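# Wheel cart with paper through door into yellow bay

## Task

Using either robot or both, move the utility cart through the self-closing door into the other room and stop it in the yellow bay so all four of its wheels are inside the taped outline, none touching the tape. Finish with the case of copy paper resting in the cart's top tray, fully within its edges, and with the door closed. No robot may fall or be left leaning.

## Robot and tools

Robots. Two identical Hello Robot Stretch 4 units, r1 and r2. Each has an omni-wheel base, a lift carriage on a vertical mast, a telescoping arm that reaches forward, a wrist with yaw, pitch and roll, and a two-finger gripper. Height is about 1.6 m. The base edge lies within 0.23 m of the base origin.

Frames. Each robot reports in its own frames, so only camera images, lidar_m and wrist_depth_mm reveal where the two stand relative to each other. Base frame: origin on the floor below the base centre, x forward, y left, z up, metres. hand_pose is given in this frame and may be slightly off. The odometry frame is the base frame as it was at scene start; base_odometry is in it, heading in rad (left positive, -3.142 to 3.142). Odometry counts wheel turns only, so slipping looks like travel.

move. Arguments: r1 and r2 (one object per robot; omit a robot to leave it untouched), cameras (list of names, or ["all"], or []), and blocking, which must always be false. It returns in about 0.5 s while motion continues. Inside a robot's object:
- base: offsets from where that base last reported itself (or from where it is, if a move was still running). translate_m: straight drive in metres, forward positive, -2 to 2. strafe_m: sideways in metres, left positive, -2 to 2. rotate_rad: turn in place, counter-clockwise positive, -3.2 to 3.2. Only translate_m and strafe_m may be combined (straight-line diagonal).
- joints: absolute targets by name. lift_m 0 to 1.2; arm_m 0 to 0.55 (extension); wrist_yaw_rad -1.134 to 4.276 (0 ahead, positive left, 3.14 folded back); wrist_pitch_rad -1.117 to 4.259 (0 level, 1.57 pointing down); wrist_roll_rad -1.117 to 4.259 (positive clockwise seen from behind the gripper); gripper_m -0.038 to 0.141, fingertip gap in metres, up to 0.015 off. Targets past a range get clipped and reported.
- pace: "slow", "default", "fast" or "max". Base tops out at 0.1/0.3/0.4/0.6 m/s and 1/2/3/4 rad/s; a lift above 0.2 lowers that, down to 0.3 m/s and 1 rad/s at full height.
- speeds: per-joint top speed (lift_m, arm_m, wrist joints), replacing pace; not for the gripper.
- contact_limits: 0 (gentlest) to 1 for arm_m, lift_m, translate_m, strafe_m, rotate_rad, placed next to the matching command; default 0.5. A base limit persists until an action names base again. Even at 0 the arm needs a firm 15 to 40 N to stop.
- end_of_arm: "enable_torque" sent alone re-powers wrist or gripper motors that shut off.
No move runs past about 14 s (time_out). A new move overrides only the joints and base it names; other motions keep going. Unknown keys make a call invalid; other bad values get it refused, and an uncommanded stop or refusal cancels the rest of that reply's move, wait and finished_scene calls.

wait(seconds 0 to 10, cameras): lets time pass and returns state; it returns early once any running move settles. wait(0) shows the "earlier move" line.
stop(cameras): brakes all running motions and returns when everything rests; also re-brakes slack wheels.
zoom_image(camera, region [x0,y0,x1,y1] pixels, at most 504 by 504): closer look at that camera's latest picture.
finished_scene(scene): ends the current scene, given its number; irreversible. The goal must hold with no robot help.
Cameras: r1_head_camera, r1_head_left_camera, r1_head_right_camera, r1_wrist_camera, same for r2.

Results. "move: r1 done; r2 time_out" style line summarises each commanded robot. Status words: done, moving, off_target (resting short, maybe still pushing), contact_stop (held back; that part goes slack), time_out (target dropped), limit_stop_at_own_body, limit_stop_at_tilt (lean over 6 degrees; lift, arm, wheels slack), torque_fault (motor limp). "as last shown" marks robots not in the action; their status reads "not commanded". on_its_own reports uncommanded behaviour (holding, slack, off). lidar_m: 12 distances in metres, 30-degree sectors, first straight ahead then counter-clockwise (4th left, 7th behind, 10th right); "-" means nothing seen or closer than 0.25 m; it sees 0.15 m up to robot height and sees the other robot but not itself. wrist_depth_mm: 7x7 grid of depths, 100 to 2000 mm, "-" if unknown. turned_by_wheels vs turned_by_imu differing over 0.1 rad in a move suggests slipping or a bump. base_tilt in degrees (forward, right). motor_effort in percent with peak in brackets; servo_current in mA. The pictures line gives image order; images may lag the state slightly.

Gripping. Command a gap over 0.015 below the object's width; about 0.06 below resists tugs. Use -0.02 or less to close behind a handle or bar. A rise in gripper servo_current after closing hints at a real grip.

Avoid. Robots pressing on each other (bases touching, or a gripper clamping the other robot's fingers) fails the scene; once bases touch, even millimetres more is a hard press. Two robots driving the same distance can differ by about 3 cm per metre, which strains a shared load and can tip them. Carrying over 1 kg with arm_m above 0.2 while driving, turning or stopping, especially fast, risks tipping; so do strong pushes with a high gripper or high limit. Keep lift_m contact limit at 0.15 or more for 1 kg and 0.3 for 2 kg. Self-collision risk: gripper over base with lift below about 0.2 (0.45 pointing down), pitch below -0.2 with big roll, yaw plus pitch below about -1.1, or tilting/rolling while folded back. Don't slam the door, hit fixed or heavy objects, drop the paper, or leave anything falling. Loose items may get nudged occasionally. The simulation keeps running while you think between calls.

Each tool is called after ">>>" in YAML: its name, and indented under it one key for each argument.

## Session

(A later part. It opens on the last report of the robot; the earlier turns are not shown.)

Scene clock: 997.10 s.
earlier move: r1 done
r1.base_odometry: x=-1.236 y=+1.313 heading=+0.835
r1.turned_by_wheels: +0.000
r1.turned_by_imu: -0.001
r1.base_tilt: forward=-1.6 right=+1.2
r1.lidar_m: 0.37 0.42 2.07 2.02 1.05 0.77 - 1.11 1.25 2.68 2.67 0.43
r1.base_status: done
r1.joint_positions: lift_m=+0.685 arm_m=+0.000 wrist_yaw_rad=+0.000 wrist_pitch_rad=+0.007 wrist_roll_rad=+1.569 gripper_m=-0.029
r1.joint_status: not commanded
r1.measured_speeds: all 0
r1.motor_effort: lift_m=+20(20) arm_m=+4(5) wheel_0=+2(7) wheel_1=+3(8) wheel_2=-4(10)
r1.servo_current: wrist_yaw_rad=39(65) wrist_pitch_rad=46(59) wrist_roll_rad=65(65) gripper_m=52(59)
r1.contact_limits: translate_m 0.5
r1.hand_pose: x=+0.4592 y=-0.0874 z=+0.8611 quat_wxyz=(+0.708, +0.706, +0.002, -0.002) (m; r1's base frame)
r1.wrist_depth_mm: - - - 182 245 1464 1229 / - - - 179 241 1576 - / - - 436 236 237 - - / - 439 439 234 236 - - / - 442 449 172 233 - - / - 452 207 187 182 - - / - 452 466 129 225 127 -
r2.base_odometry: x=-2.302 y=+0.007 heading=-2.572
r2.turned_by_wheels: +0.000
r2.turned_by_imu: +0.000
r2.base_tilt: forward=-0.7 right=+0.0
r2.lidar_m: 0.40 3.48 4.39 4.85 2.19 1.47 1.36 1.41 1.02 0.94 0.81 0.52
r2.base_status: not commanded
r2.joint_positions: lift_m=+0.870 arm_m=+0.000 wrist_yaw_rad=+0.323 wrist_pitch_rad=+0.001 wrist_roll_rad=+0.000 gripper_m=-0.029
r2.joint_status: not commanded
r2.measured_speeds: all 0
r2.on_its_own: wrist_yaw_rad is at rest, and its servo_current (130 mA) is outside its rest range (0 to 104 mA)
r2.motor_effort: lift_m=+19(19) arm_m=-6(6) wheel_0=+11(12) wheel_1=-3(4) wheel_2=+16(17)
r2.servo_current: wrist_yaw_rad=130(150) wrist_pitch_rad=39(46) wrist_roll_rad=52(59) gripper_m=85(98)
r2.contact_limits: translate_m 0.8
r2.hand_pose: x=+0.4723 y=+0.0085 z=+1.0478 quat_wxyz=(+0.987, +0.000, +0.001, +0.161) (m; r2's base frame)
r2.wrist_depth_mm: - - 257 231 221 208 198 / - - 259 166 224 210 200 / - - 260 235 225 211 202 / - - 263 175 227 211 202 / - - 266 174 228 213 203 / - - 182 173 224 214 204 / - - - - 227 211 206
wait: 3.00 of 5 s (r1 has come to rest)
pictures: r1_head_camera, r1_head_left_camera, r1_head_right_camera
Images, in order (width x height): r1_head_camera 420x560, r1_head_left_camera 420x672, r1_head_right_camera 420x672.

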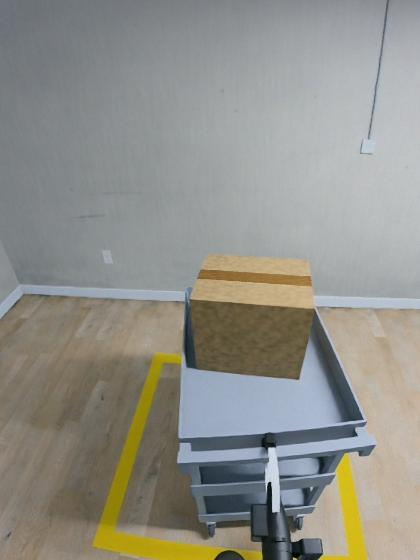

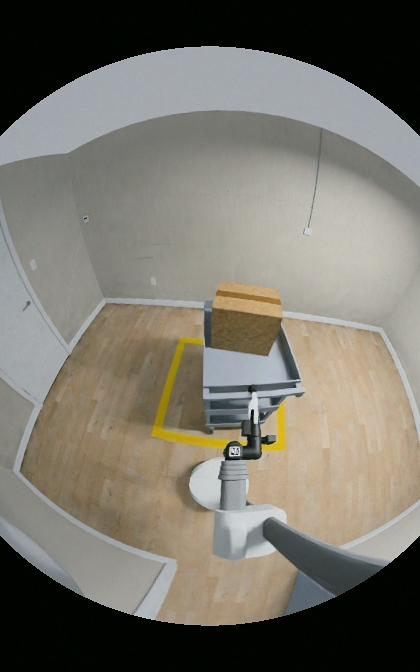

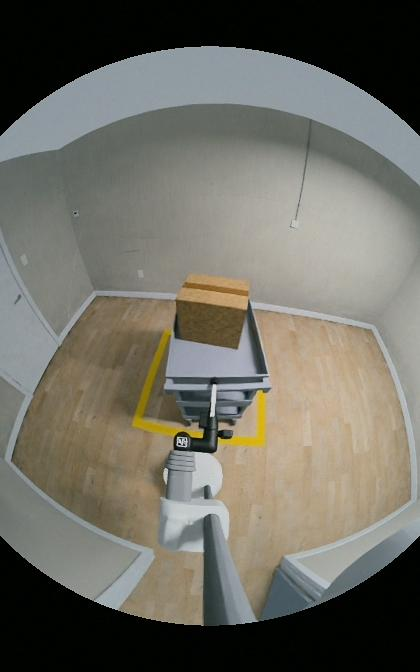

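>>> move:
  r1: {"base":{"translate_m":0.13,"strafe_m":0.025},"pace":"slow","contact_limits":{"translate_m":0.5}}
  blocking: false

>>> wait:
  seconds: 4
  cameras: ["r1_head_camera"]

>>> zoom_image:
  camera: "r1_head_camera"
  region: [80, 300, 400, 560]

Scene clock: 1008.63 s.
move: r1 moving
r1.base_odometry: x=-1.229 y=+1.324 heading=+0.835
r1.turned_by_wheels: +0.000
r1.turned_by_imu: +0.000
r1.base_tilt: forward=-1.6 right=+1.3
r1.lidar_m: 0.38 0.42 2.08 2.02 1.03 0.80 - 1.12 1.26 2.68 2.63 0.44
r1.base_status: translate_m moving; strafe_m moving
r1.joint_positions: lift_m=+0.685 arm_m=+0.000 wrist_yaw_rad=-0.001 wrist_pitch_rad=+0.007 wrist_roll_rad=+1.569 gripper_m=-0.029
r1.joint_status: not commanded
r1.measured_speeds: translate_m=+0.047 strafe_m=+0.009 rotate_rad=-0.001 lift_m=+0.000 arm_m=+0.000 wrist_yaw_rad=-0.003 wrist_pitch_rad=+0.000 wrist_roll_rad=+0.000
r1.motor_effort: lift_m=+20(20) arm_m=+4(4) wheel_0=+3(5) wheel_1=+5(7) wheel_2=-8(10)
r1.servo_current: wrist_yaw_rad=39(65) wrist_pitch_rad=52(52) wrist_roll_rad=52(65) gripper_m=52(59)
r1.contact_limits: translate_m 0.5
r1.hand_pose: x=+0.4592 y=-0.0876 z=+0.8611 quat_wxyz=(+0.708, +0.706, +0.002, -0.003) (m; r1's base frame)
r1.wrist_depth_mm: - - - 182 246 1537 1229 / - - - 180 242 1537 - / - - 430 236 238 - - / - 433 433 234 236 - - / - 442 445 171 232 - - / - 449 207 186 181 - - / - 452 462 129 224 127 -
r2.base_odometry: x=-2.302 y=+0.007 heading=-2.572
r2.turned_by_wheels: +0.000
r2.turned_by_imu: +0.000
r2.base_tilt: forward=-0.6 right=+0.0
r2.lidar_m: 0.41 3.44 4.42 4.84 2.19 1.46 1.36 1.41 1.04 0.94 0.78 0.51
r2.base_status: not commanded
r2.joint_positions: lift_m=+0.870 arm_m=+0.000 wrist_yaw_rad=+0.323 wrist_pitch_rad=+0.001 wrist_roll_rad=+0.000 gripper_m=-0.029
r2.joint_status: not commanded
r2.measured_speeds: all 0
r2.motor_effort: lift_m=+19(19) arm_m=-6(6) wheel_0=+11(12) wheel_1=-3(3) wheel_2=+17(17)
r2.servo_current: wrist_yaw_rad=130(150) wrist_pitch_rad=39(46) wrist_roll_rad=59(59) gripper_m=91(98)
r2.contact_limits: translate_m 0.8
r2.hand_pose: x=+0.4723 y=+0.0085 z=+1.0478 quat_wxyz=(+0.987, +0.000, +0.001, +0.161) (m; r2's base frame)
r2.wrist_depth_mm: - - 257 229 223 208 198 / - - 259 166 224 209 200 / - - 260 233 226 211 200 / - - 263 175 227 211 202 / - - 265 173 228 213 203 / - - 181 173 223 215 204 / - - - - 226 211 204
pictures: none

Scene clock: 1010.73 s.
earlier move: r1 done
r1.base_odometry: x=-1.167 y=+1.426 heading=+0.834
r1.turned_by_wheels: +0.000
r1.turned_by_imu: -0.001
r1.base_tilt: forward=-1.6 right=+1.3
r1.lidar_m: 0.39 2.01 2.04 1.98 1.19 0.89 0.99 1.23 1.45 2.70 2.48 0.42
r1.base_status: done
r1.joint_positions: lift_m=+0.685 arm_m=+0.000 wrist_yaw_rad=-0.003 wrist_pitch_rad=+0.007 wrist_roll_rad=+1.569 gripper_m=-0.029
r1.joint_status: not commanded
r1.measured_speeds: all 0
r1.motor_effort: lift_m=+20(20) arm_m=+4(4) wheel_0=-1(5) wheel_1=+2(7) wheel_2=-6(11)
r1.servo_current: wrist_yaw_rad=46(65) wrist_pitch_rad=46(59) wrist_roll_rad=46(65) gripper_m=52(59)
r1.contact_limits: translate_m 0.5
r1.hand_pose: x=+0.4590 y=-0.0883 z=+0.8611 quat_wxyz=(+0.708, +0.706, +0.001, -0.004) (m; r1's base frame)
r1.wrist_depth_mm: - - - 180 243 1464 1229 / - - - 177 239 - - / - 430 433 235 237 - - / - 436 436 233 235 - - / - 442 449 171 232 - - / - 455 187 170 181 - - / - 145 466 129 225 127 -
r2.base_odometry: x=-2.302 y=+0.007 heading=-2.572
r2.turned_by_wheels: +0.000
r2.turned_by_imu: +0.000
r2.base_tilt: forward=-0.7 right=+0.0
r2.lidar_m: 0.40 3.44 4.40 4.86 2.18 1.48 1.36 1.38 1.05 0.95 0.78 0.51
r2.base_status: not commanded
r2.joint_positions: lift_m=+0.870 arm_m=+0.000 wrist_yaw_rad=+0.323 wrist_pitch_rad=+0.001 wrist_roll_rad=+0.000 gripper_m=-0.029
r2.joint_status: not commanded
r2.measured_speeds: all 0
r2.on_its_own: wrist_yaw_rad is at rest, and its servo_current (130 mA) is outside its rest range (0 to 104 mA)
r2.motor_effort: lift_m=+19(19) arm_m=-6(6) wheel_0=+12(12) wheel_1=-3(3) wheel_2=+16(17)
r2.servo_current: wrist_yaw_rad=130(150) wrist_pitch_rad=46(46) wrist_roll_rad=46(59) gripper_m=85(98)
r2.contact_limits: translate_m 0.8
r2.hand_pose: x=+0.4723 y=+0.0085 z=+1.0478 quat_wxyz=(+0.987, +0.000, +0.001, +0.161) (m; r2's base frame)
r2.wrist_depth_mm: - - 258 232 223 208 198 / - - 259 166 224 209 200 / - - 262 234 226 211 200 / - - 263 175 227 211 202 / - - 264 173 229 213 202 / - - 182 174 223 214 204 / - - - - 227 211 205
wait: 2.10 of 4 s (r1 has come to rest)
pictures: r1_head_camera
Images, in order (width x height): r1_head_camera 420x560.

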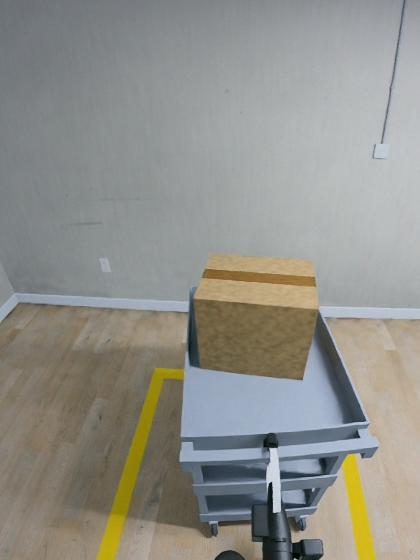

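Scaled by 1.575 from the camera's 420x560 image, which has a finer 600x800 frame.

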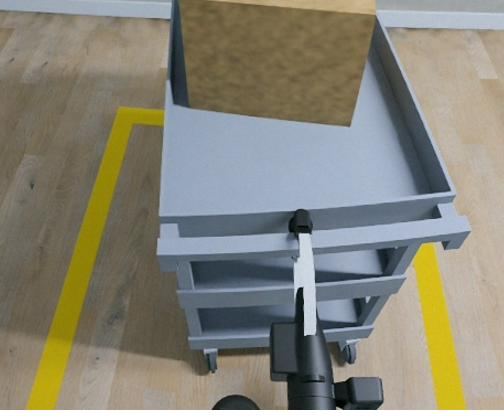

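>>> move:
  r1: {"joints":{"gripper_m":0.12}}
  blocking: false

>>> wait:
  seconds: 2

>>> move:
  r1: {"base":{"translate_m":-0.2},"pace":"slow"}
  blocking: false

>>> wait:
  seconds: 4
  cameras: ["r1_head_camera","r1_head_left_camera","r1_head_right_camera"]

Scene clock: 1017.83 s.
move: r1 moving
r1.base_odometry: x=-1.167 y=+1.426 heading=+0.834
r1.turned_by_wheels: +0.000
r1.turned_by_imu: +0.000
r1.base_tilt: forward=-1.6 right=+1.3
r1.lidar_m: 0.37 2.01 2.04 1.98 1.17 0.91 0.94 1.23 1.47 2.71 2.48 0.43
r1.base_status: not commanded
r1.joint_positions: lift_m=+0.685 arm_m=+0.000 wrist_yaw_rad=-0.003 wrist_pitch_rad=+0.007 wrist_roll_rad=+1.569 gripper_m=-0.004
r1.joint_status: gripper_m moving
r1.measured_speeds: all 0
r1.motor_effort: lift_m=+20(20) arm_m=+4(4) wheel_0=-1(2) wheel_1=+2(2) wheel_2=-6(6)
r1.servo_current: wrist_yaw_rad=46(72) wrist_pitch_rad=52(59) wrist_roll_rad=52(65) gripper_m=72(72)
r1.contact_limits: translate_m 0.5
r1.hand_pose: x=+0.4590 y=-0.0883 z=+0.8611 quat_wxyz=(+0.708, +0.706, +0.001, -0.004) (m; r1's base frame)
r1.wrist_depth_mm: - - - 245 248 1464 1205 / - - - 242 245 - - / - 433 439 239 243 - - / - 439 439 237 238 - - / - 445 449 176 236 - - / - 462 205 188 185 - - / - 459 185 144 229 - -
r2.base_odometry: x=-2.302 y=+0.007 heading=-2.572
r2.turned_by_wheels: +0.000
r2.turned_by_imu: +0.000
r2.base_tilt: forward=-0.7 right=+0.0
r2.lidar_m: 0.40 3.45 4.41 4.86 2.21 1.46 1.37 1.41 1.03 0.94 0.79 0.50
r2.base_status: not commanded
r2.joint_positions: lift_m=+0.870 arm_m=+0.000 wrist_yaw_rad=+0.323 wrist_pitch_rad=+0.001 wrist_roll_rad=+0.000 gripper_m=-0.029
r2.joint_status: not commanded
r2.measured_speeds: all 0
r2.motor_effort: lift_m=+19(19) arm_m=-6(6) wheel_0=+11(12) wheel_1=-3(3) wheel_2=+16(17)
r2.servo_current: wrist_yaw_rad=130(150) wrist_pitch_rad=46(52) wrist_roll_rad=52(59) gripper_m=91(91)
r2.contact_limits: translate_m 0.8
r2.hand_pose: x=+0.4723 y=+0.0085 z=+1.0478 quat_wxyz=(+0.987, +0.000, +0.001, +0.161) (m; r2's base frame)
r2.wrist_depth_mm: - - 257 230 222 208 199 / - - 259 165 224 210 201 / - - 262 233 226 211 200 / - - 263 174 226 211 202 / - - 264 174 229 213 203 / - - 182 173 224 213 205 / - - - - 226 211 205
pictures: none

Scene clock: 1019.57 s.
earlier move: r1 done
r1.base_odometry: x=-1.167 y=+1.426 heading=+0.834
r1.turned_by_wheels: +0.000
r1.turned_by_imu: +0.000
r1.base_tilt: forward=-1.6 right=+1.3
r1.lidar_m: 0.39 2.00 2.03 1.99 1.19 0.90 0.96 1.25 1.43 2.72 2.44 0.42
r1.base_status: not commanded
r1.joint_positions: lift_m=+0.685 arm_m=+0.000 wrist_yaw_rad=-0.003 wrist_pitch_rad=+0.005 wrist_roll_rad=+1.569 gripper_m=+0.120
r1.joint_status: all done
r1.measured_speeds: all 0
r1.motor_effort: lift_m=+20(20) arm_m=+4(4) wheel_0=-1(2) wheel_1=+2(2) wheel_2=-4(6)
r1.servo_current: wrist_yaw_rad=46(72) wrist_pitch_rad=46(59) wrist_roll_rad=52(72) gripper_m=46(117)
r1.contact_limits: translate_m 0.5
r1.hand_pose: x=+0.4590 y=-0.0882 z=+0.8617 quat_wxyz=(+0.708, +0.706, +0.001, -0.003) (m; r1's base frame)
r1.wrist_depth_mm: - - - 253 255 1576 1281 / - - - 190 252 - - / - 442 449 189 250 - - / - 445 452 246 247 - - / - 459 462 243 244 - - / - 198 469 182 240 196 - / - 185 477 145 240 - -
r2.base_odometry: x=-2.302 y=+0.007 heading=-2.572
r2.turned_by_wheels: +0.000
r2.turned_by_imu: +0.000
r2.base_tilt: forward=-0.6 right=+0.0
r2.lidar_m: 0.40 3.45 4.41 4.82 2.15 1.49 1.35 1.40 1.01 0.94 0.80 0.52
r2.base_status: not commanded
r2.joint_positions: lift_m=+0.870 arm_m=+0.000 wrist_yaw_rad=+0.323 wrist_pitch_rad=+0.001 wrist_roll_rad=+0.000 gripper_m=-0.029
r2.joint_status: not commanded
r2.measured_speeds: all 0
r2.on_its_own: wrist_yaw_rad is at rest, and its servo_current (150 mA) is outside its rest range (0 to 104 mA)
r2.motor_effort: lift_m=+19(19) arm_m=-6(6) wheel_0=+11(12) wheel_1=-3(4) wheel_2=+16(17)
r2.servo_current: wrist_yaw_rad=150(150) wrist_pitch_rad=46(52) wrist_roll_rad=33(59) gripper_m=85(98)
r2.contact_limits: translate_m 0.8
r2.hand_pose: x=+0.4723 y=+0.0085 z=+1.0478 quat_wxyz=(+0.987, +0.000, +0.001, +0.161) (m; r2's base frame)
r2.wrist_depth_mm: - - 258 230 222 208 198 / - - 258 166 224 210 200 / - - 262 235 224 211 201 / - - 263 175 226 211 201 / - - 264 174 228 212 203 / - - 182 173 223 214 205 / - - - - 226 211 205
wait: 1.73 of 2 s (r1 has come to rest)
pictures: none

Scene clock: 1020.07 s.
move: r1 moving
r1.base_odometry: x=-1.176 y=+1.416 heading=+0.834
r1.turned_by_wheels: +0.000
r1.turned_by_imu: +0.000
r1.base_tilt: forward=-1.6 right=+1.3
r1.lidar_m: 0.41 2.01 2.02 1.98 1.17 0.90 0.97 1.22 1.44 2.72 2.47 0.46
r1.base_status: translate_m moving
r1.joint_positions: lift_m=+0.685 arm_m=+0.000 wrist_yaw_rad=-0.003 wrist_pitch_rad=+0.005 wrist_roll_rad=+1.569 gripper_m=+0.120
r1.joint_status: not commanded
r1.measured_speeds: translate_m=-0.049 strafe_m=+0.000 rotate_rad=+0.000 lift_m=+0.000 arm_m=+0.000 wrist_yaw_rad=+0.000 wrist_pitch_rad=+0.000 wrist_roll_rad=+0.000
r1.motor_effort: lift_m=+20(20) arm_m=+4(4) wheel_0=-3(7) wheel_1=-4(7) wheel_2=+6(6)
r1.servo_current: wrist_yaw_rad=52(59) wrist_pitch_rad=46(52) wrist_roll_rad=33(65) gripper_m=39(46)
r1.hand_pose: x=+0.4590 y=-0.0882 z=+0.8617 quat_wxyz=(+0.708, +0.706, +0.001, -0.003) (m; r1's base frame)
r1.wrist_depth_mm: - - - 203 264 1576 1229 / - - - 260 263 - - / - 455 459 199 260 - - / - 462 462 257 257 - - / - 473 469 253 253 - - / - 196 480 193 212 196 - / - 160 492 145 248 - -
r2.base_odometry: x=-2.302 y=+0.007 heading=-2.572
r2.turned_by_wheels: +0.000
r2.turned_by_imu: +0.000
r2.base_tilt: forward=-0.7 right=+0.0
r2.lidar_m: 0.40 3.45 4.39 4.85 2.20 1.50 1.36 1.39 1.01 0.93 0.75 0.51
r2.base_status: not commanded
r2.joint_positions: lift_m=+0.870 arm_m=+0.000 wrist_yaw_rad=+0.323 wrist_pitch_rad=+0.001 wrist_roll_rad=+0.000 gripper_m=-0.029
r2.joint_status: not commanded
r2.measured_speeds: all 0
r2.motor_effort: lift_m=+19(19) arm_m=-6(6) wheel_0=+11(12) wheel_1=-3(3) wheel_2=+17(17)
r2.servo_current: wrist_yaw_rad=143(143) wrist_pitch_rad=39(46) wrist_roll_rad=52(52) gripper_m=91(91)
r2.contact_limits: translate_m 0.8
r2.hand_pose: x=+0.4723 y=+0.0085 z=+1.0478 quat_wxyz=(+0.987, +0.000, +0.001, +0.161) (m; r2's base frame)
r2.wrist_depth_mm: - - 258 230 223 208 198 / - - 259 166 225 209 200 / - - 260 233 226 211 200 / - - 263 175 227 212 202 / - - 264 173 228 213 203 / - - 181 173 222 215 204 / - - - - 226 211 205
pictures: none

Scene clock: 1022.87 s.
earlier move: r1 done
r1.base_odometry: x=-1.302 y=+1.277 heading=+0.834
r1.turned_by_wheels: +0.000
r1.turned_by_imu: +0.000
r1.base_tilt: forward=-1.6 right=+1.3
r1.lidar_m: 0.58 2.24 2.06 2.03 0.92 0.71 - 1.05 1.07 2.68 2.72 0.63
r1.base_status: done
r1.joint_positions: lift_m=+0.685 arm_m=+0.000 wrist_yaw_rad=-0.003 wrist_pitch_rad=+0.005 wrist_roll_rad=+1.569 gripper_m=+0.120
r1.joint_status: not commanded
r1.measured_speeds: all 0
r1.motor_effort: lift_m=+20(20) arm_m=+4(4) wheel_0=-2(8) wheel_1=-2(7) wheel_2=+2(7)
r1.servo_current: wrist_yaw_rad=39(72) wrist_pitch_rad=52(52) wrist_roll_rad=46(65) gripper_m=39(46)
r1.hand_pose: x=+0.4590 y=-0.0882 z=+0.8617 quat_wxyz=(+0.708, +0.706, +0.001, -0.003) (m; r1's base frame)
r1.wrist_depth_mm: - - - 399 - 1397 1255 / - - - 394 462 484 - / - - - 387 - - - / - - 647 647 1042 - - / - - 654 654 436 - - / - 194 683 379 194 196 - / - 139 - 144 - - -
r2.base_odometry: x=-2.302 y=+0.007 heading=-2.572
r2.turned_by_wheels: +0.000
r2.turned_by_imu: +0.000
r2.base_tilt: forward=-0.7 right=+0.0
r2.lidar_m: 0.41 3.44 4.41 4.85 2.19 1.47 1.35 1.38 1.03 0.93 0.77 0.52
r2.base_status: not commanded
r2.joint_positions: lift_m=+0.870 arm_m=+0.000 wrist_yaw_rad=+0.323 wrist_pitch_rad=+0.001 wrist_roll_rad=+0.000 gripper_m=-0.029
r2.joint_status: not commanded
r2.measured_speeds: all 0
r2.on_its_own: wrist_yaw_rad is at rest, and its servo_current (130 mA) is outside its rest range (0 to 104 mA)
r2.motor_effort: lift_m=+19(19) arm_m=-6(6) wheel_0=+11(12) wheel_1=-3(3) wheel_2=+17(17)
r2.servo_current: wrist_yaw_rad=130(150) wrist_pitch_rad=39(52) wrist_roll_rad=46(59) gripper_m=91(98)
r2.contact_limits: translate_m 0.8
r2.hand_pose: x=+0.4723 y=+0.0085 z=+1.0478 quat_wxyz=(+0.987, +0.000, +0.001, +0.161) (m; r2's base frame)
r2.wrist_depth_mm: - - 257 230 222 208 198 / - - 259 166 224 210 200 / - - 262 234 225 211 201 / - - 263 175 228 212 202 / - - 264 174 229 213 203 / - - 182 173 223 214 205 / - - - - 227 211 204
wait: 2.80 of 4 s (r1 has come to rest)
pictures: r1_head_camera, r1_head_left_camera, r1_head_right_camera
Images, in order (width x height): r1_head_camera 420x560, r1_head_left_camera 420x672, r1_head_right_camera 420x672.

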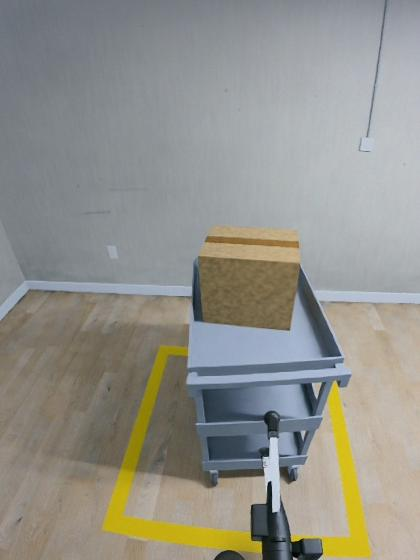

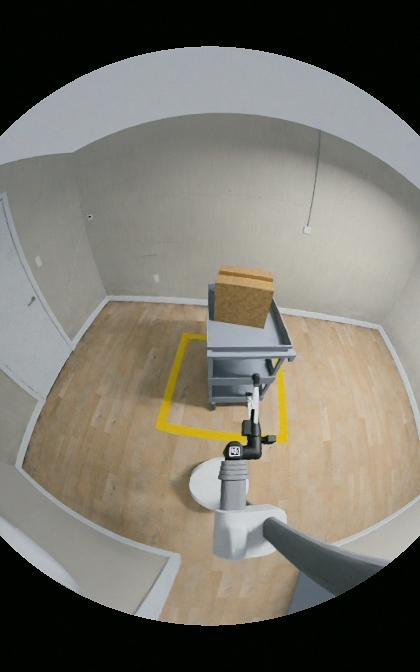

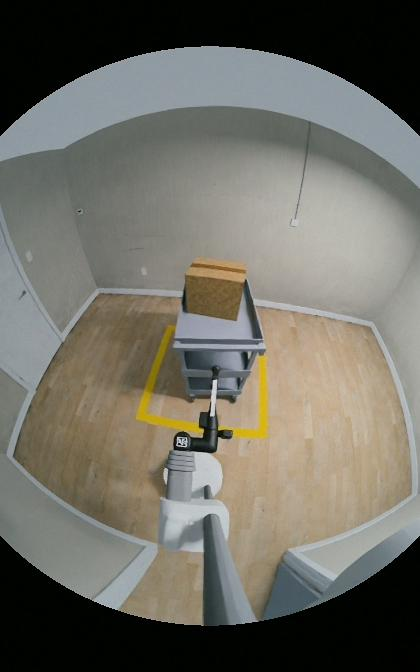

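>>> move:
  r1: {"base":{"strafe_m":-0.75},"pace":"default"}
  blocking: false

>>> wait:
  seconds: 5
  cameras: ["r1_head_camera"]

>>> move:
  r1: {"base":{"rotate_rad":0.7},"pace":"slow"}
  blocking: false

>>> wait:
  seconds: 4
  cameras: ["r1_head_camera","r1_head_left_camera"]

Scene clock: 1031.83 s.
move: r1 moving
r1.base_odometry: x=-1.275 y=+1.253 heading=+0.834
r1.turned_by_wheels: +0.000
r1.turned_by_imu: +0.000
r1.base_tilt: forward=-1.6 right=+1.3
r1.lidar_m: 0.57 2.22 2.07 2.05 0.92 0.75 - 1.05 1.09 2.65 2.72 0.64
r1.base_status: strafe_m moving
r1.joint_positions: lift_m=+0.685 arm_m=+0.000 wrist_yaw_rad=-0.003 wrist_pitch_rad=+0.005 wrist_roll_rad=+1.569 gripper_m=+0.120
r1.joint_status: not commanded
r1.measured_speeds: translate_m=-0.001 strafe_m=-0.141 rotate_rad=+0.004 lift_m=+0.000 arm_m=+0.000 wrist_yaw_rad=+0.000 wrist_pitch_rad=+0.000 wrist_roll_rad=+0.000
r1.motor_effort: lift_m=+20(20) arm_m=+4(4) wheel_0=+11(11) wheel_1=-10(10) wheel_2=+0(1)
r1.servo_current: wrist_yaw_rad=59(65) wrist_pitch_rad=52(52) wrist_roll_rad=52(59) gripper_m=39(46)
r1.hand_pose: x=+0.4590 y=-0.0882 z=+0.8617 quat_wxyz=(+0.708, +0.706, +0.001, -0.003) (m; r1's base frame)
r1.wrist_depth_mm: - - - - - 1576 1255 / - - - 387 459 466 462 / - - - 387 - - - / - - 640 634 1060 - - / - - 661 654 442 - - / - 194 668 379 195 197 - / - 139 683 144 - - -
r2.base_odometry: x=-2.302 y=+0.007 heading=-2.572
r2.turned_by_wheels: +0.000
r2.turned_by_imu: +0.000
r2.base_tilt: forward=-0.7 right=+0.0
r2.lidar_m: 0.41 3.47 4.41 4.85 2.20 1.49 1.36 1.40 1.04 0.93 0.77 0.52
r2.base_status: not commanded
r2.joint_positions: lift_m=+0.870 arm_m=+0.000 wrist_yaw_rad=+0.323 wrist_pitch_rad=+0.001 wrist_roll_rad=+0.000 gripper_m=-0.029
r2.joint_status: not commanded
r2.measured_speeds: all 0
r2.motor_effort: lift_m=+19(19) arm_m=-6(6) wheel_0=+11(12) wheel_1=-3(3) wheel_2=+16(17)
r2.servo_current: wrist_yaw_rad=137(143) wrist_pitch_rad=39(46) wrist_roll_rad=46(52) gripper_m=91(91)
r2.contact_limits: translate_m 0.8
r2.hand_pose: x=+0.4723 y=+0.0085 z=+1.0478 quat_wxyz=(+0.987, +0.000, +0.001, +0.161) (m; r2's base frame)
r2.wrist_depth_mm: - - 257 230 223 208 198 / - - 258 166 224 209 200 / - - 262 234 225 210 201 / - - 263 175 226 211 202 / - - 264 173 228 212 204 / - - 181 174 223 215 205 / - - - - 226 211 206
pictures: none

Scene clock: 1035.17 s.
earlier move: r1 done
r1.base_odometry: x=-0.746 y=+0.774 heading=+0.834
r1.turned_by_wheels: +0.000
r1.turned_by_imu: -0.003
r1.base_tilt: forward=-1.6 right=+1.3
r1.lidar_m: 2.00 0.73 0.85 2.27 1.20 4.37 0.76 0.82 1.22 1.94 2.08 2.03
r1.base_status: done
r1.joint_positions: lift_m=+0.685 arm_m=+0.000 wrist_yaw_rad=-0.003 wrist_pitch_rad=+0.005 wrist_roll_rad=+1.569 gripper_m=+0.120
r1.joint_status: not commanded
r1.measured_speeds: all 0
r1.motor_effort: lift_m=+20(20) arm_m=+4(4) wheel_0=+1(12) wheel_1=+0(11) wheel_2=+0(2)
r1.servo_current: wrist_yaw_rad=46(72) wrist_pitch_rad=52(52) wrist_roll_rad=39(65) gripper_m=52(52)
r1.hand_pose: x=+0.4590 y=-0.0882 z=+0.8617 quat_wxyz=(+0.708, +0.706, +0.001, -0.003) (m; r1's base frame)
r1.wrist_depth_mm: - - - - - 1661 1205 / - - - - - 1576 1205 / - - - - - 1661 1229 / - - - - - 1661 1205 / - - - - - 1661 1255 / - 193 - - 190 213 1336 / - 139 - 145 - 1661 1281
r2.base_odometry: x=-2.302 y=+0.007 heading=-2.572
r2.turned_by_wheels: +0.000
r2.turned_by_imu: +0.000
r2.base_tilt: forward=-0.7 right=+0.0
r2.lidar_m: 0.40 3.46 4.36 4.86 2.20 1.47 1.37 1.38 1.02 0.94 0.78 0.51
r2.base_status: not commanded
r2.joint_positions: lift_m=+0.870 arm_m=+0.000 wrist_yaw_rad=+0.323 wrist_pitch_rad=+0.001 wrist_roll_rad=+0.000 gripper_m=-0.029
r2.joint_status: not commanded
r2.measured_speeds: all 0
r2.on_its_own: wrist_yaw_rad is at rest, and its servo_current (143 mA) is outside its rest range (0 to 104 mA)
r2.motor_effort: lift_m=+19(19) arm_m=-6(6) wheel_0=+11(12) wheel_1=-3(4) wheel_2=+16(17)
r2.servo_current: wrist_yaw_rad=143(150) wrist_pitch_rad=39(46) wrist_roll_rad=46(65) gripper_m=98(98)
r2.contact_limits: translate_m 0.8
r2.hand_pose: x=+0.4723 y=+0.0085 z=+1.0478 quat_wxyz=(+0.987, +0.000, +0.001, +0.161) (m; r2's base frame)
r2.wrist_depth_mm: - - 258 230 223 208 198 / - - 260 165 224 209 200 / - - 262 234 227 211 200 / - - 263 175 226 211 202 / - - 265 174 228 213 203 / - - 181 174 222 214 204 / - - - - 227 211 204
wait: 3.33 of 5 s (r1 has come to rest)
pictures: r1_head_camera
Images, in order (width x height): r1_head_camera 420x560.

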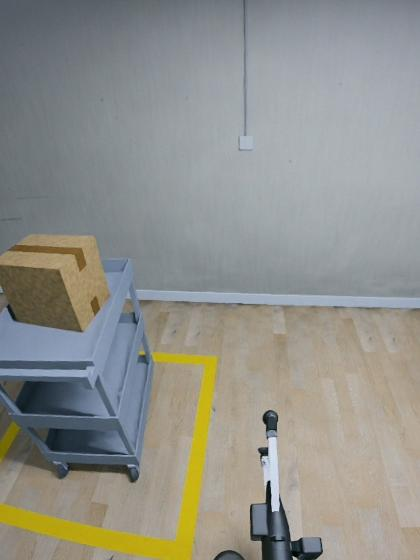

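Scene clock: 1035.67 s.
move: r1 moving
r1.base_odometry: x=-0.746 y=+0.774 heading=+0.960
r1.turned_by_wheels: +0.126
r1.turned_by_imu: +0.126
r1.base_tilt: forward=-1.6 right=+1.3
r1.lidar_m: 1.11 0.73 0.99 1.71 1.20 5.17 0.75 0.89 1.47 1.92 2.21 2.00
r1.base_status: rotate_rad moving
r1.joint_positions: lift_m=+0.685 arm_m=+0.000 wrist_yaw_rad=-0.003 wrist_pitch_rad=+0.005 wrist_roll_rad=+1.569 gripper_m=+0.120
r1.joint_status: not commanded
r1.measured_speeds: translate_m=-0.001 strafe_m=+0.000 rotate_rad=+0.493 lift_m=+0.000 arm_m=+0.000 wrist_yaw_rad=+0.000 wrist_pitch_rad=+0.000 wrist_roll_rad=+0.000
r1.motor_effort: lift_m=+20(20) arm_m=+4(4) wheel_0=-6(8) wheel_1=-5(7) wheel_2=-4(6)
r1.servo_current: wrist_yaw_rad=65(65) wrist_pitch_rad=52(52) wrist_roll_rad=39(65) gripper_m=46(52)
r1.hand_pose: x=+0.4590 y=-0.0882 z=+0.8617 quat_wxyz=(+0.708, +0.706, +0.001, -0.003) (m; r1's base frame)
r1.wrist_depth_mm: - - - - - 1499 1205 / - - - - - 1499 1229 / - - - - - 1661 1229 / - - - - - 1576 1281 / - - - - - 1661 1336 / - 193 - - 191 213 1336 / - 139 - 144 - - 1118
r2.base_odometry: x=-2.302 y=+0.007 heading=-2.572
r2.turned_by_wheels: +0.000
r2.turned_by_imu: +0.000
r2.base_tilt: forward=-0.6 right=+0.0
r2.lidar_m: 0.41 3.43 4.39 4.83 2.18 1.50 1.36 1.39 1.03 0.94 0.78 0.52
r2.base_status: not commanded
r2.joint_positions: lift_m=+0.870 arm_m=+0.000 wrist_yaw_rad=+0.323 wrist_pitch_rad=+0.001 wrist_roll_rad=+0.000 gripper_m=-0.029
r2.joint_status: not commanded
r2.measured_speeds: all 0
r2.motor_effort: lift_m=+19(19) arm_m=-6(6) wheel_0=+12(12) wheel_1=-3(3) wheel_2=+17(17)
r2.servo_current: wrist_yaw_rad=137(156) wrist_pitch_rad=39(39) wrist_roll_rad=52(52) gripper_m=85(98)
r2.contact_limits: translate_m 0.8
r2.hand_pose: x=+0.4723 y=+0.0085 z=+1.0478 quat_wxyz=(+0.987, +0.000, +0.001, +0.161) (m; r2's base frame)
r2.wrist_depth_mm: - - 257 230 222 208 198 / - - 259 165 225 210 200 / - - 260 234 225 211 200 / - - 263 175 226 212 202 / - - 265 174 228 213 203 / - - 181 173 223 215 204 / - - - - 227 211 205
pictures: none

Scene clock: 1037.13 s.
earlier move: r1 done
r1.base_odometry: x=-0.746 y=+0.774 heading=+1.534
r1.turned_by_wheels: +0.573
r1.turned_by_imu: +0.576
r1.base_tilt: forward=-1.6 right=+1.2
r1.lidar_m: 0.72 2.75 1.59 1.19 5.58 0.75 0.88 1.58 1.96 2.26 2.02 0.98
r1.base_status: done
r1.joint_positions: lift_m=+0.685 arm_m=+0.000 wrist_yaw_rad=-0.002 wrist_pitch_rad=+0.005 wrist_roll_rad=+1.569 gripper_m=+0.120
r1.joint_status: not commanded
r1.measured_speeds: all 0
r1.motor_effort: lift_m=+20(20) arm_m=+4(4) wheel_0=-3(8) wheel_1=-2(7) wheel_2=-3(6)
r1.servo_current: wrist_yaw_rad=72(72) wrist_pitch_rad=46(52) wrist_roll_rad=59(65) gripper_m=46(52)
r1.hand_pose: x=+0.4590 y=-0.0881 z=+0.8617 quat_wxyz=(+0.708, +0.706, +0.001, -0.003) (m; r1's base frame)
r1.wrist_depth_mm: - - - - - 1576 1281 / - - - 946 - 1537 1098 / - - 878 798 - - - / - - 788 759 564 564 - / - - 976 603 - - - / - - - - 211 213 1336 / - - - 145 - 1756 1255
r2.base_odometry: x=-2.302 y=+0.007 heading=-2.572
r2.turned_by_wheels: +0.000
r2.turned_by_imu: +0.000
r2.base_tilt: forward=-0.7 right=+0.0
r2.lidar_m: 0.41 3.46 4.39 4.86 2.14 1.49 1.36 1.39 1.03 0.95 0.78 0.52
r2.base_status: not commanded
r2.joint_positions: lift_m=+0.870 arm_m=+0.000 wrist_yaw_rad=+0.323 wrist_pitch_rad=+0.001 wrist_roll_rad=+0.000 gripper_m=-0.029
r2.joint_status: not commanded
r2.measured_speeds: all 0
r2.on_its_own: wrist_yaw_rad is at rest, and its servo_current (137 mA) is outside its rest range (0 to 104 mA)
r2.motor_effort: lift_m=+19(19) arm_m=-6(6) wheel_0=+11(12) wheel_1=-3(3) wheel_2=+17(17)
r2.servo_current: wrist_yaw_rad=137(156) wrist_pitch_rad=39(46) wrist_roll_rad=46(59) gripper_m=91(98)
r2.contact_limits: translate_m 0.8
r2.hand_pose: x=+0.4723 y=+0.0085 z=+1.0478 quat_wxyz=(+0.987, +0.000, +0.001, +0.161) (m; r2's base frame)
r2.wrist_depth_mm: - - 256 230 222 208 198 / - - 259 165 224 210 200 / - - 262 234 226 211 201 / - - 263 175 227 212 202 / - - 264 173 228 213 203 / - - 181 173 223 214 205 / - - - - 227 211 205
wait: 1.47 of 4 s (r1 has come to rest)
pictures: r1_head_camera, r1_head_left_camera
Images, in order (width x height): r1_head_camera 420x560, r1_head_left_camera 420x672.

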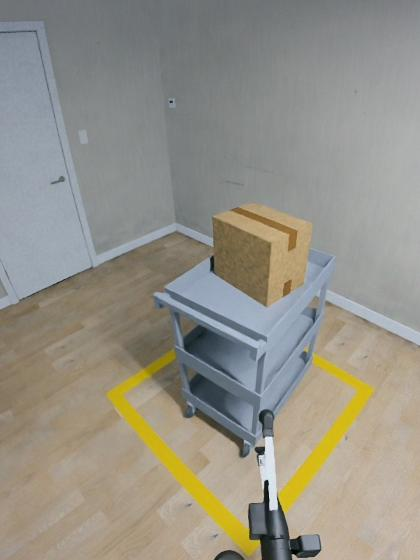

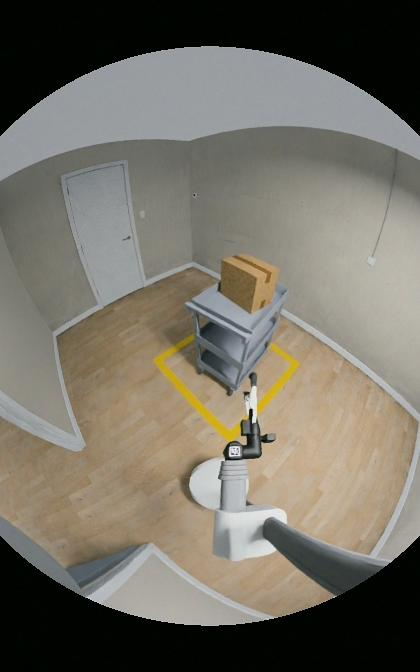

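>>> zoom_image:
  camera: "r1_head_camera"
  region: [150, 240, 390, 480]

Scaled by 2.100 from the camera's 420x560 image, which has a finer 600x800 frame.

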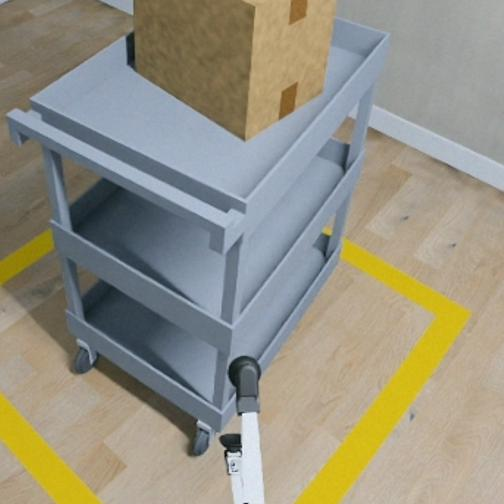

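>>> move:
  r2: {"joints":{"gripper_m":0.13}}
  blocking: false

>>> wait:
  seconds: 3

>>> move:
  r1: {"base":{"rotate_rad":1.4}}
  blocking: false

>>> wait:
  seconds: 3

>>> wait:
  seconds: 9
  cameras: ["r1_head_camera","r1_head_left_camera","r2_head_camera","r2_head_left_camera","r2_head_right_camera"]

Scene clock: 1055.63 s.
move: r2 moving
r1: as last shown
r1.turned_by_wheels: +0.000
r1.turned_by_imu: +0.000
r1.lidar_m: 0.72 2.74 1.59 1.20 5.57 0.76 0.88 1.58 1.95 2.26 2.00 0.98
r1.motor_effort: lift_m=+20(20) arm_m=+4(4) wheel_0=-3(4) wheel_1=-2(2) wheel_2=-3(3)
r1.servo_current: wrist_yaw_rad=59(65) wrist_pitch_rad=52(52) wrist_roll_rad=65(65) gripper_m=46(46)
r1.wrist_depth_mm: - - - - - 1618 1255 / - - - 931 - 1576 1078 / - - 891 798 - - - / - - 788 768 564 564 - / - - 976 603 - - - / - - - - 212 213 1308 / - - - 145 - 1808 1281
r2.base_odometry: x=-2.302 y=+0.007 heading=-2.572
r2.turned_by_wheels: +0.000
r2.turned_by_imu: +0.000
r2.base_tilt: forward=-0.7 right=+0.0
r2.lidar_m: 0.41 3.46 4.37 4.84 2.21 1.48 1.34 1.41 1.04 0.94 0.77 0.52
r2.base_status: not commanded
r2.joint_positions: lift_m=+0.870 arm_m=+0.000 wrist_yaw_rad=+0.323 wrist_pitch_rad=+0.001 wrist_roll_rad=+0.000 gripper_m=-0.003
r2.joint_status: gripper_m moving
r2.measured_speeds: all 0
r2.motor_effort: lift_m=+19(19) arm_m=-6(6) wheel_0=+11(12) wheel_1=-3(3) wheel_2=+17(17)
r2.servo_current: wrist_yaw_rad=137(143) wrist_pitch_rad=39(46) wrist_roll_rad=39(59) gripper_m=111(111)
r2.contact_limits: translate_m 0.8
r2.hand_pose: x=+0.4723 y=+0.0085 z=+1.0478 quat_wxyz=(+0.987, +0.000, +0.001, +0.161) (m; r2's base frame)
r2.wrist_depth_mm: - - - 235 226 211 200 / - - 263 237 228 212 - / - - 266 238 229 213 204 / - - 265 179 231 215 205 / - - - 178 231 217 206 / - - 188 181 228 216 207 / - - - - 230 214 208
pictures: none

Scene clock: 1057.50 s.
earlier move: r2 done
r1.base_odometry: x=-0.746 y=+0.774 heading=+1.534
r1.turned_by_wheels: +0.000
r1.turned_by_imu: +0.000
r1.base_tilt: forward=-1.6 right=+1.2
r1.lidar_m: 0.71 2.75 1.58 1.19 0.99 0.76 0.91 1.58 1.96 2.27 2.01 0.99
r1.base_status: not commanded
r1.joint_positions: lift_m=+0.685 arm_m=+0.000 wrist_yaw_rad=-0.002 wrist_pitch_rad=+0.005 wrist_roll_rad=+1.569 gripper_m=+0.120
r1.joint_status: not commanded
r1.measured_speeds: all 0
r1.motor_effort: lift_m=+20(20) arm_m=+4(4) wheel_0=-3(4) wheel_1=-2(2) wheel_2=-3(3)
r1.servo_current: wrist_yaw_rad=33(72) wrist_pitch_rad=46(59) wrist_roll_rad=65(65) gripper_m=46(52)
r1.hand_pose: x=+0.4590 y=-0.0881 z=+0.8617 quat_wxyz=(+0.708, +0.706, +0.001, -0.003) (m; r1's base frame)
r1.wrist_depth_mm: - - - - - 1576 1255 / - - - 931 - 1537 1098 / - - 866 798 - - - / - - 778 768 564 564 - / - - 991 603 - - - / - - - - 212 213 1308 / - - - 145 - 1756 1255
r2.base_odometry: x=-2.302 y=+0.008 heading=-2.573
r2.turned_by_wheels: -0.001
r2.turned_by_imu: -0.001
r2.base_tilt: forward=-0.6 right=+0.1
r2.lidar_m: 0.75 3.44 4.41 4.87 2.20 1.46 1.36 1.38 1.02 0.95 0.93 0.79
r2.base_status: not commanded
r2.joint_positions: lift_m=+0.870 arm_m=+0.000 wrist_yaw_rad=+0.303 wrist_pitch_rad=+0.001 wrist_roll_rad=+0.000 gripper_m=+0.130
r2.joint_status: all done
r2.measured_speeds: all 0
r2.motor_effort: lift_m=+19(19) arm_m=-6(6) wheel_0=+5(12) wheel_1=-3(3) wheel_2=+5(17)
r2.servo_current: wrist_yaw_rad=52(150) wrist_pitch_rad=39(46) wrist_roll_rad=46(59) gripper_m=52(117)
r2.contact_limits: translate_m 0.8
r2.hand_pose: x=+0.4724 y=+0.0026 z=+1.0478 quat_wxyz=(+0.989, +0.000, +0.001, +0.151) (m; r2's base frame)
r2.wrist_depth_mm: - - - - 480 - - / - - - - 480 - - / - - - - 484 - - / - - - - - - - / - - - - 488 - - / - - 217 - 190 - - / - - - - - - -
wait: 1.87 of 3 s (r2 has come to rest)
pictures: none

Scene clock: 1058.00 s.
move: r1 moving
r1.base_odometry: x=-0.746 y=+0.774 heading=+1.787
r1.turned_by_wheels: +0.253
r1.turned_by_imu: +0.254
r1.base_tilt: forward=-1.6 right=+1.3
r1.lidar_m: 0.79 2.76 1.19 1.27 0.77 0.78 1.08 1.95 2.04 2.10 2.00 0.72
r1.base_status: rotate_rad moving
r1.joint_positions: lift_m=+0.685 arm_m=+0.000 wrist_yaw_rad=-0.002 wrist_pitch_rad=+0.005 wrist_roll_rad=+1.569 gripper_m=+0.120
r1.joint_status: not commanded
r1.measured_speeds: translate_m=-0.001 strafe_m=+0.000 rotate_rad=+0.975 lift_m=+0.000 arm_m=+0.000 wrist_yaw_rad=+0.000 wrist_pitch_rad=+0.000 wrist_roll_rad=+0.000
r1.motor_effort: lift_m=+20(20) arm_m=+4(4) wheel_0=-7(9) wheel_1=-7(8) wheel_2=-7(8)
r1.servo_current: wrist_yaw_rad=59(65) wrist_pitch_rad=52(52) wrist_roll_rad=52(59) gripper_m=46(46)
r1.hand_pose: x=+0.4590 y=-0.0881 z=+0.8617 quat_wxyz=(+0.708, +0.706, +0.001, -0.003) (m; r1's base frame)
r1.wrist_depth_mm: - - 809 699 - - - / - - 732 715 539 535 - / - - 866 564 - - - / - - - 699 - 668 - / - - - - - 878 1255 / - - - - - 213 1255 / - - - 145 - 1921 1255
r2: as last shown
r2.turned_by_wheels: +0.000
r2.turned_by_imu: +0.000
r2.base_tilt: forward=-0.7 right=+0.1
r2.lidar_m: 0.88 3.45 4.38 4.84 2.19 1.49 1.37 1.42 1.03 0.93 0.95 0.88
r2.motor_effort: lift_m=+19(19) arm_m=-6(6) wheel_0=+5(5) wheel_1=-3(3) wheel_2=+5(5)
r2.servo_current: wrist_yaw_rad=52(52) wrist_pitch_rad=39(46) wrist_roll_rad=46(65) gripper_m=46(59)
r2.contact_limits: translate_m 0.8
r2.wrist_depth_mm: - - - - - - - / - - - - - - - / - - - - - - - / - - - - - - - / - - - - - - - / - - 217 - 220 - - / - - - - - - -
pictures: none

Scene clock: 1059.47 s.
earlier move: r1 done
r1.base_odometry: x=-0.746 y=+0.774 heading=+2.933
r1.turned_by_wheels: +1.146
r1.turned_by_imu: +1.153
r1.base_tilt: forward=-1.6 right=+1.2
r1.lidar_m: 1.21 1.01 0.75 0.82 1.24 1.94 2.09 2.09 2.03 0.72 0.86 2.37
r1.base_status: done
r1.joint_positions: lift_m=+0.685 arm_m=+0.000 wrist_yaw_rad=-0.002 wrist_pitch_rad=+0.005 wrist_roll_rad=+1.569 gripper_m=+0.120
r1.joint_status: not commanded
r1.measured_speeds: all 0
r1.motor_effort: lift_m=+20(20) arm_m=+4(4) wheel_0=-3(9) wheel_1=-2(9) wheel_2=+0(8)
r1.servo_current: wrist_yaw_rad=59(72) wrist_pitch_rad=39(52) wrist_roll_rad=46(59) gripper_m=46(46)
r1.hand_pose: x=+0.4591 y=-0.0880 z=+0.8617 quat_wxyz=(+0.708, +0.706, +0.001, -0.002) (m; r1's base frame)
r1.wrist_depth_mm: - - - - - 1708 1205 / - - - - - 1661 1205 / - - - - - 1576 1205 / - - - - - - 1182 / - - - - - - 1098 / - 193 - - 191 200 1182 / - - - 145 - 1921 1255
r2.base_odometry: x=-2.302 y=+0.008 heading=-2.573
r2.turned_by_wheels: +0.000
r2.turned_by_imu: +0.000
r2.base_tilt: forward=-0.7 right=+0.0
r2.lidar_m: 1.33 3.43 4.40 4.85 2.20 1.49 1.36 1.38 1.03 0.95 0.98 1.08
r2.base_status: not commanded
r2.joint_positions: lift_m=+0.870 arm_m=+0.000 wrist_yaw_rad=+0.303 wrist_pitch_rad=+0.001 wrist_roll_rad=+0.000 gripper_m=+0.130
r2.joint_status: not commanded
r2.measured_speeds: all 0
r2.motor_effort: lift_m=+19(19) arm_m=-6(6) wheel_0=+5(5) wheel_1=-3(3) wheel_2=+5(5)
r2.servo_current: wrist_yaw_rad=46(59) wrist_pitch_rad=46(46) wrist_roll_rad=39(65) gripper_m=59(59)
r2.contact_limits: translate_m 0.8
r2.hand_pose: x=+0.4724 y=+0.0026 z=+1.0478 quat_wxyz=(+0.989, +0.000, +0.001, +0.151) (m; r2's base frame)
r2.wrist_depth_mm: - - - - - - - / - - - - - - - / - - - - - - - / - - - - - - - / - - - - - - - / - - 217 - 219 - - / - - - - - - -
wait: 1.47 of 3 s (r1 has come to rest)
pictures: none

Scene clock: 1068.47 s.
r1.base_odometry: x=-0.746 y=+0.774 heading=+2.933
r1.turned_by_wheels: +0.000
r1.turned_by_imu: -0.001
r1.base_tilt: forward=-1.6 right=+1.3
r1.lidar_m: 1.15 0.86 0.76 0.81 1.22 1.93 2.08 2.07 2.03 0.73 0.86 2.37
r1.base_status: done
r1.joint_positions: lift_m=+0.685 arm_m=+0.000 wrist_yaw_rad=-0.002 wrist_pitch_rad=+0.005 wrist_roll_rad=+1.569 gripper_m=+0.120
r1.joint_status: not commanded
r1.measured_speeds: all 0
r1.motor_effort: lift_m=+20(20) arm_m=+4(4) wheel_0=-3(9) wheel_1=-3(9) wheel_2=+0(8)
r1.servo_current: wrist_yaw_rad=52(72) wrist_pitch_rad=39(52) wrist_roll_rad=39(59) gripper_m=46(46)
r1.hand_pose: x=+0.4591 y=-0.0880 z=+0.8617 quat_wxyz=(+0.708, +0.706, +0.001, -0.002) (m; r1's base frame)
r1.wrist_depth_mm: - - - - - 1708 1205 / - - - - - 1756 1205 / - - - - - 1576 1205 / - - - - - - 1182 / - - - - - - 1118 / - 193 - - 191 196 - / - 161 917 145 - - -
r2.base_odometry: x=-2.302 y=+0.008 heading=-2.573
r2.turned_by_wheels: +0.000
r2.turned_by_imu: +0.001
r2.base_tilt: forward=-0.7 right=+0.0
r2.lidar_m: 2.82 3.45 4.39 4.86 2.18 1.50 1.36 1.39 1.02 0.95 0.95 1.23
r2.base_status: not commanded
r2.joint_positions: lift_m=+0.870 arm_m=+0.000 wrist_yaw_rad=+0.303 wrist_pitch_rad=+0.001 wrist_roll_rad=+0.000 gripper_m=+0.130
r2.joint_status: not commanded
r2.measured_speeds: all 0
r2.motor_effort: lift_m=+19(19) arm_m=-6(6) wheel_0=+5(5) wheel_1=-3(3) wheel_2=+4(5)
r2.servo_current: wrist_yaw_rad=59(59) wrist_pitch_rad=39(46) wrist_roll_rad=39(65) gripper_m=59(59)
r2.contact_limits: translate_m 0.8
r2.hand_pose: x=+0.4724 y=+0.0026 z=+1.0478 quat_wxyz=(+0.989, +0.000, +0.001, +0.151) (m; r2's base frame)
r2.wrist_depth_mm: - - - - - - - / - - - - - - - / - - - - - - - / - - - - - - - / - - - - - - - / - - 217 - 220 - - / - - - - - - -
wait: 9.00 s; at rest by 0.27 s
pictures: r1_head_camera, r1_head_left_camera, r2_head_camera, r2_head_left_camera, r2_head_right_camera
Images, in order (width x height): r1_head_camera 420x560, r1_head_left_camera 420x672, r2_head_camera 420x560, r2_head_left_camera 420x672, r2_head_right_camera 420x672.

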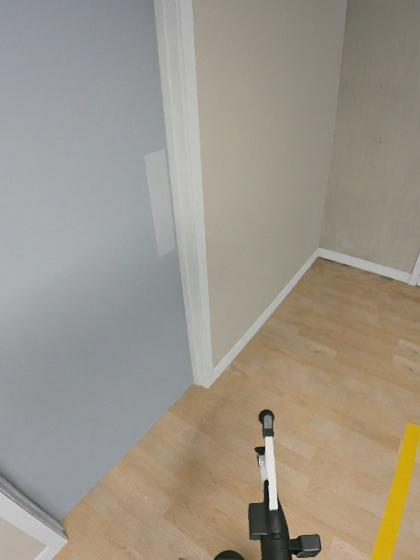

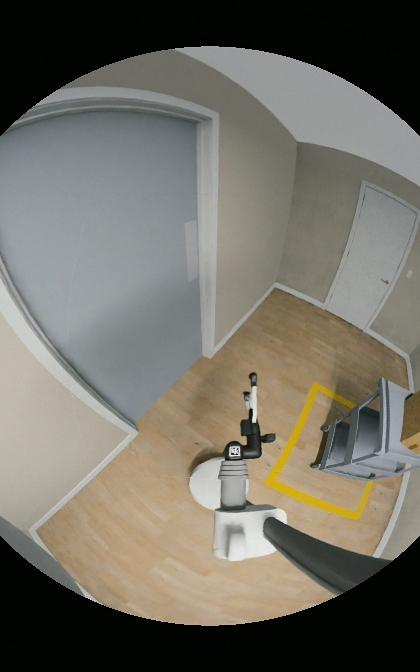

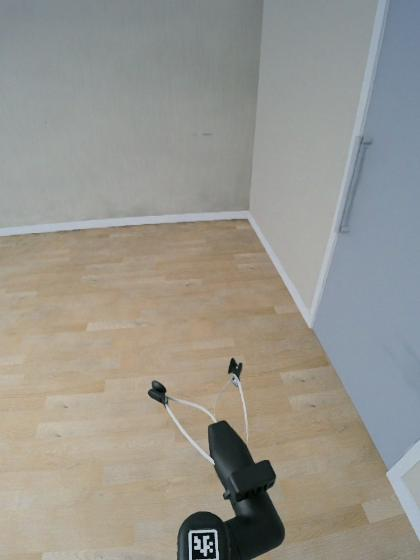

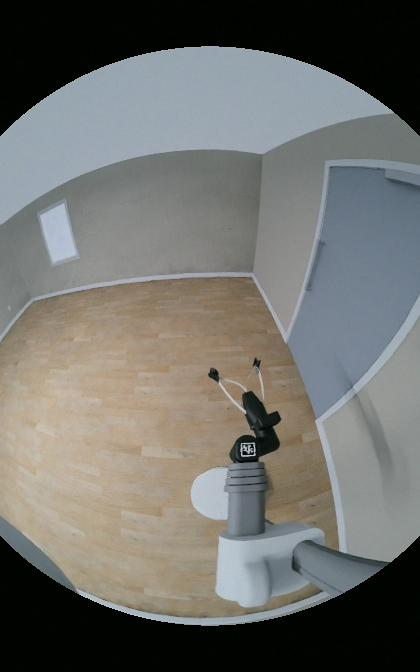

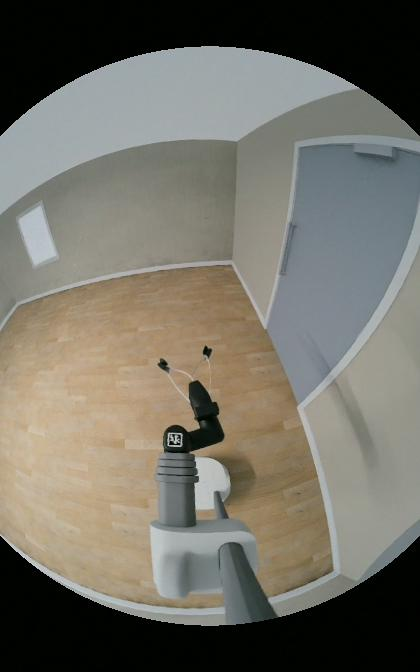

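>>> wait:
  seconds: 3
  cameras: ["r1_head_camera","r1_head_left_camera","r2_head_camera"]

>>> zoom_image:
  camera: "r1_head_left_camera"
  region: [240, 340, 420, 540]

>>> zoom_image:
  camera: "r2_head_camera"
  region: [280, 0, 420, 400]

Scene clock: 1075.70 s.
r1.base_odometry: x=-0.746 y=+0.774 heading=+2.933
r1.turned_by_wheels: +0.000
r1.turned_by_imu: +0.000
r1.base_tilt: forward=-1.6 right=+1.3
r1.lidar_m: 1.14 0.86 0.76 0.82 1.20 1.92 2.07 2.07 2.02 0.72 0.88 2.35
r1.base_status: done
r1.joint_positions: lift_m=+0.685 arm_m=+0.000 wrist_yaw_rad=-0.002 wrist_pitch_rad=+0.005 wrist_roll_rad=+1.569 gripper_m=+0.120
r1.joint_status: not commanded
r1.measured_speeds: all 0
r1.motor_effort: lift_m=+20(20) arm_m=+4(4) wheel_0=-3(9) wheel_1=-3(9) wheel_2=+0(8)
r1.servo_current: wrist_yaw_rad=59(72) wrist_pitch_rad=46(52) wrist_roll_rad=39(59) gripper_m=39(46)
r1.hand_pose: x=+0.4591 y=-0.0880 z=+0.8617 quat_wxyz=(+0.708, +0.706, +0.001, -0.002) (m; r1's base frame)
r1.wrist_depth_mm: - - - - - 1708 1205 / - - - - - 1708 1229 / - - - - - 1618 1205 / - - - - - - 1160 / - - - - - - 1098 / - 193 - - 191 197 - / - 160 917 145 - - -
r2.base_odometry: x=-2.302 y=+0.008 heading=-2.573
r2.turned_by_wheels: +0.000
r2.turned_by_imu: +0.001
r2.base_tilt: forward=-0.7 right=+0.1
r2.lidar_m: 2.76 3.44 4.42 4.85 2.22 1.49 1.36 1.41 1.03 0.93 0.98 1.25
r2.base_status: not commanded
r2.joint_positions: lift_m=+0.870 arm_m=+0.000 wrist_yaw_rad=+0.303 wrist_pitch_rad=+0.001 wrist_roll_rad=+0.000 gripper_m=+0.130
r2.joint_status: not commanded
r2.measured_speeds: all 0
r2.motor_effort: lift_m=+19(19) arm_m=-6(6) wheel_0=+5(5) wheel_1=-3(3) wheel_2=+4(5)
r2.servo_current: wrist_yaw_rad=59(59) wrist_pitch_rad=33(46) wrist_roll_rad=46(65) gripper_m=46(59)
r2.contact_limits: translate_m 0.8
r2.hand_pose: x=+0.4724 y=+0.0026 z=+1.0478 quat_wxyz=(+0.989, +0.000, +0.001, +0.151) (m; r2's base frame)
r2.wrist_depth_mm: - - - - - - - / - - - - - - - / - - - - - - - / - - - - - - - / - - - - - - - / - - 217 - 219 - - / - - - - - - -
wait: 3.00 s; at rest from the start
pictures: r1_head_camera, r1_head_left_camera, r2_head_camera
Images, in order (width x height): r1_head_camera 420x560, r1_head_left_camera 420x672, r2_head_camera 420x560.

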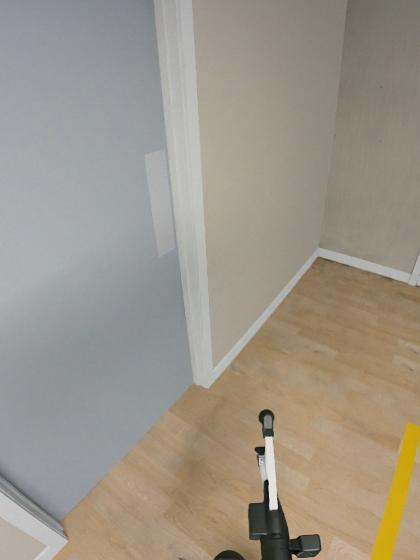

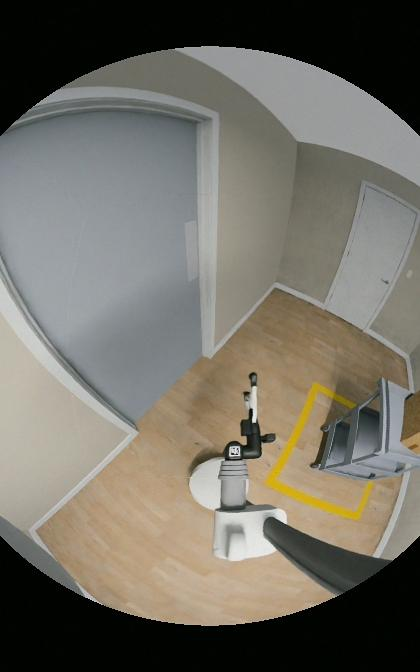

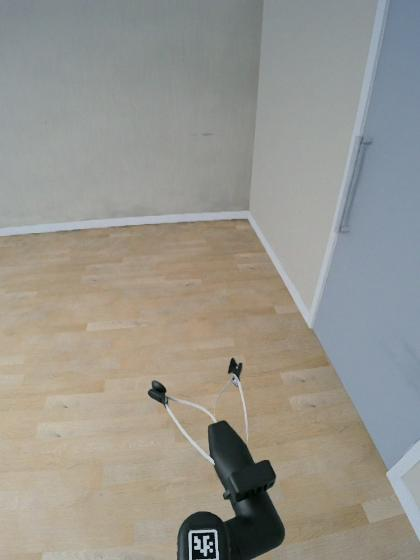

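Scaled by 2.520 from the camera's 420x672 image, which has a finer 600x960 frame.

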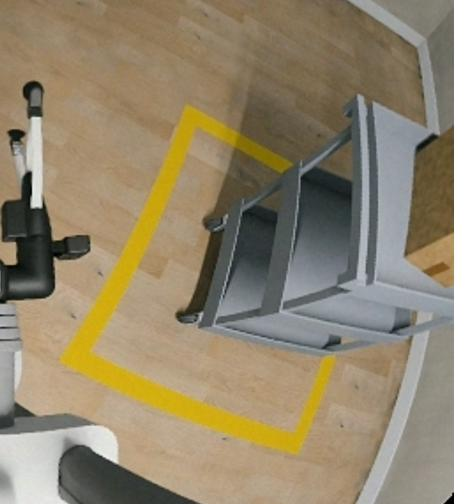

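Scaled by 1.260 from the camera's 420x560 image, which has a finer 1200x1600 frame.

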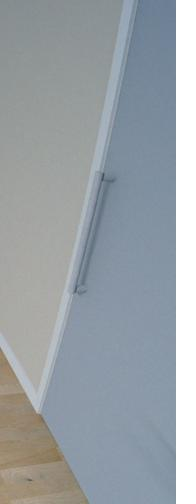

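>>> finished_scene:
  scene: 2

The scene is finished: the task was done.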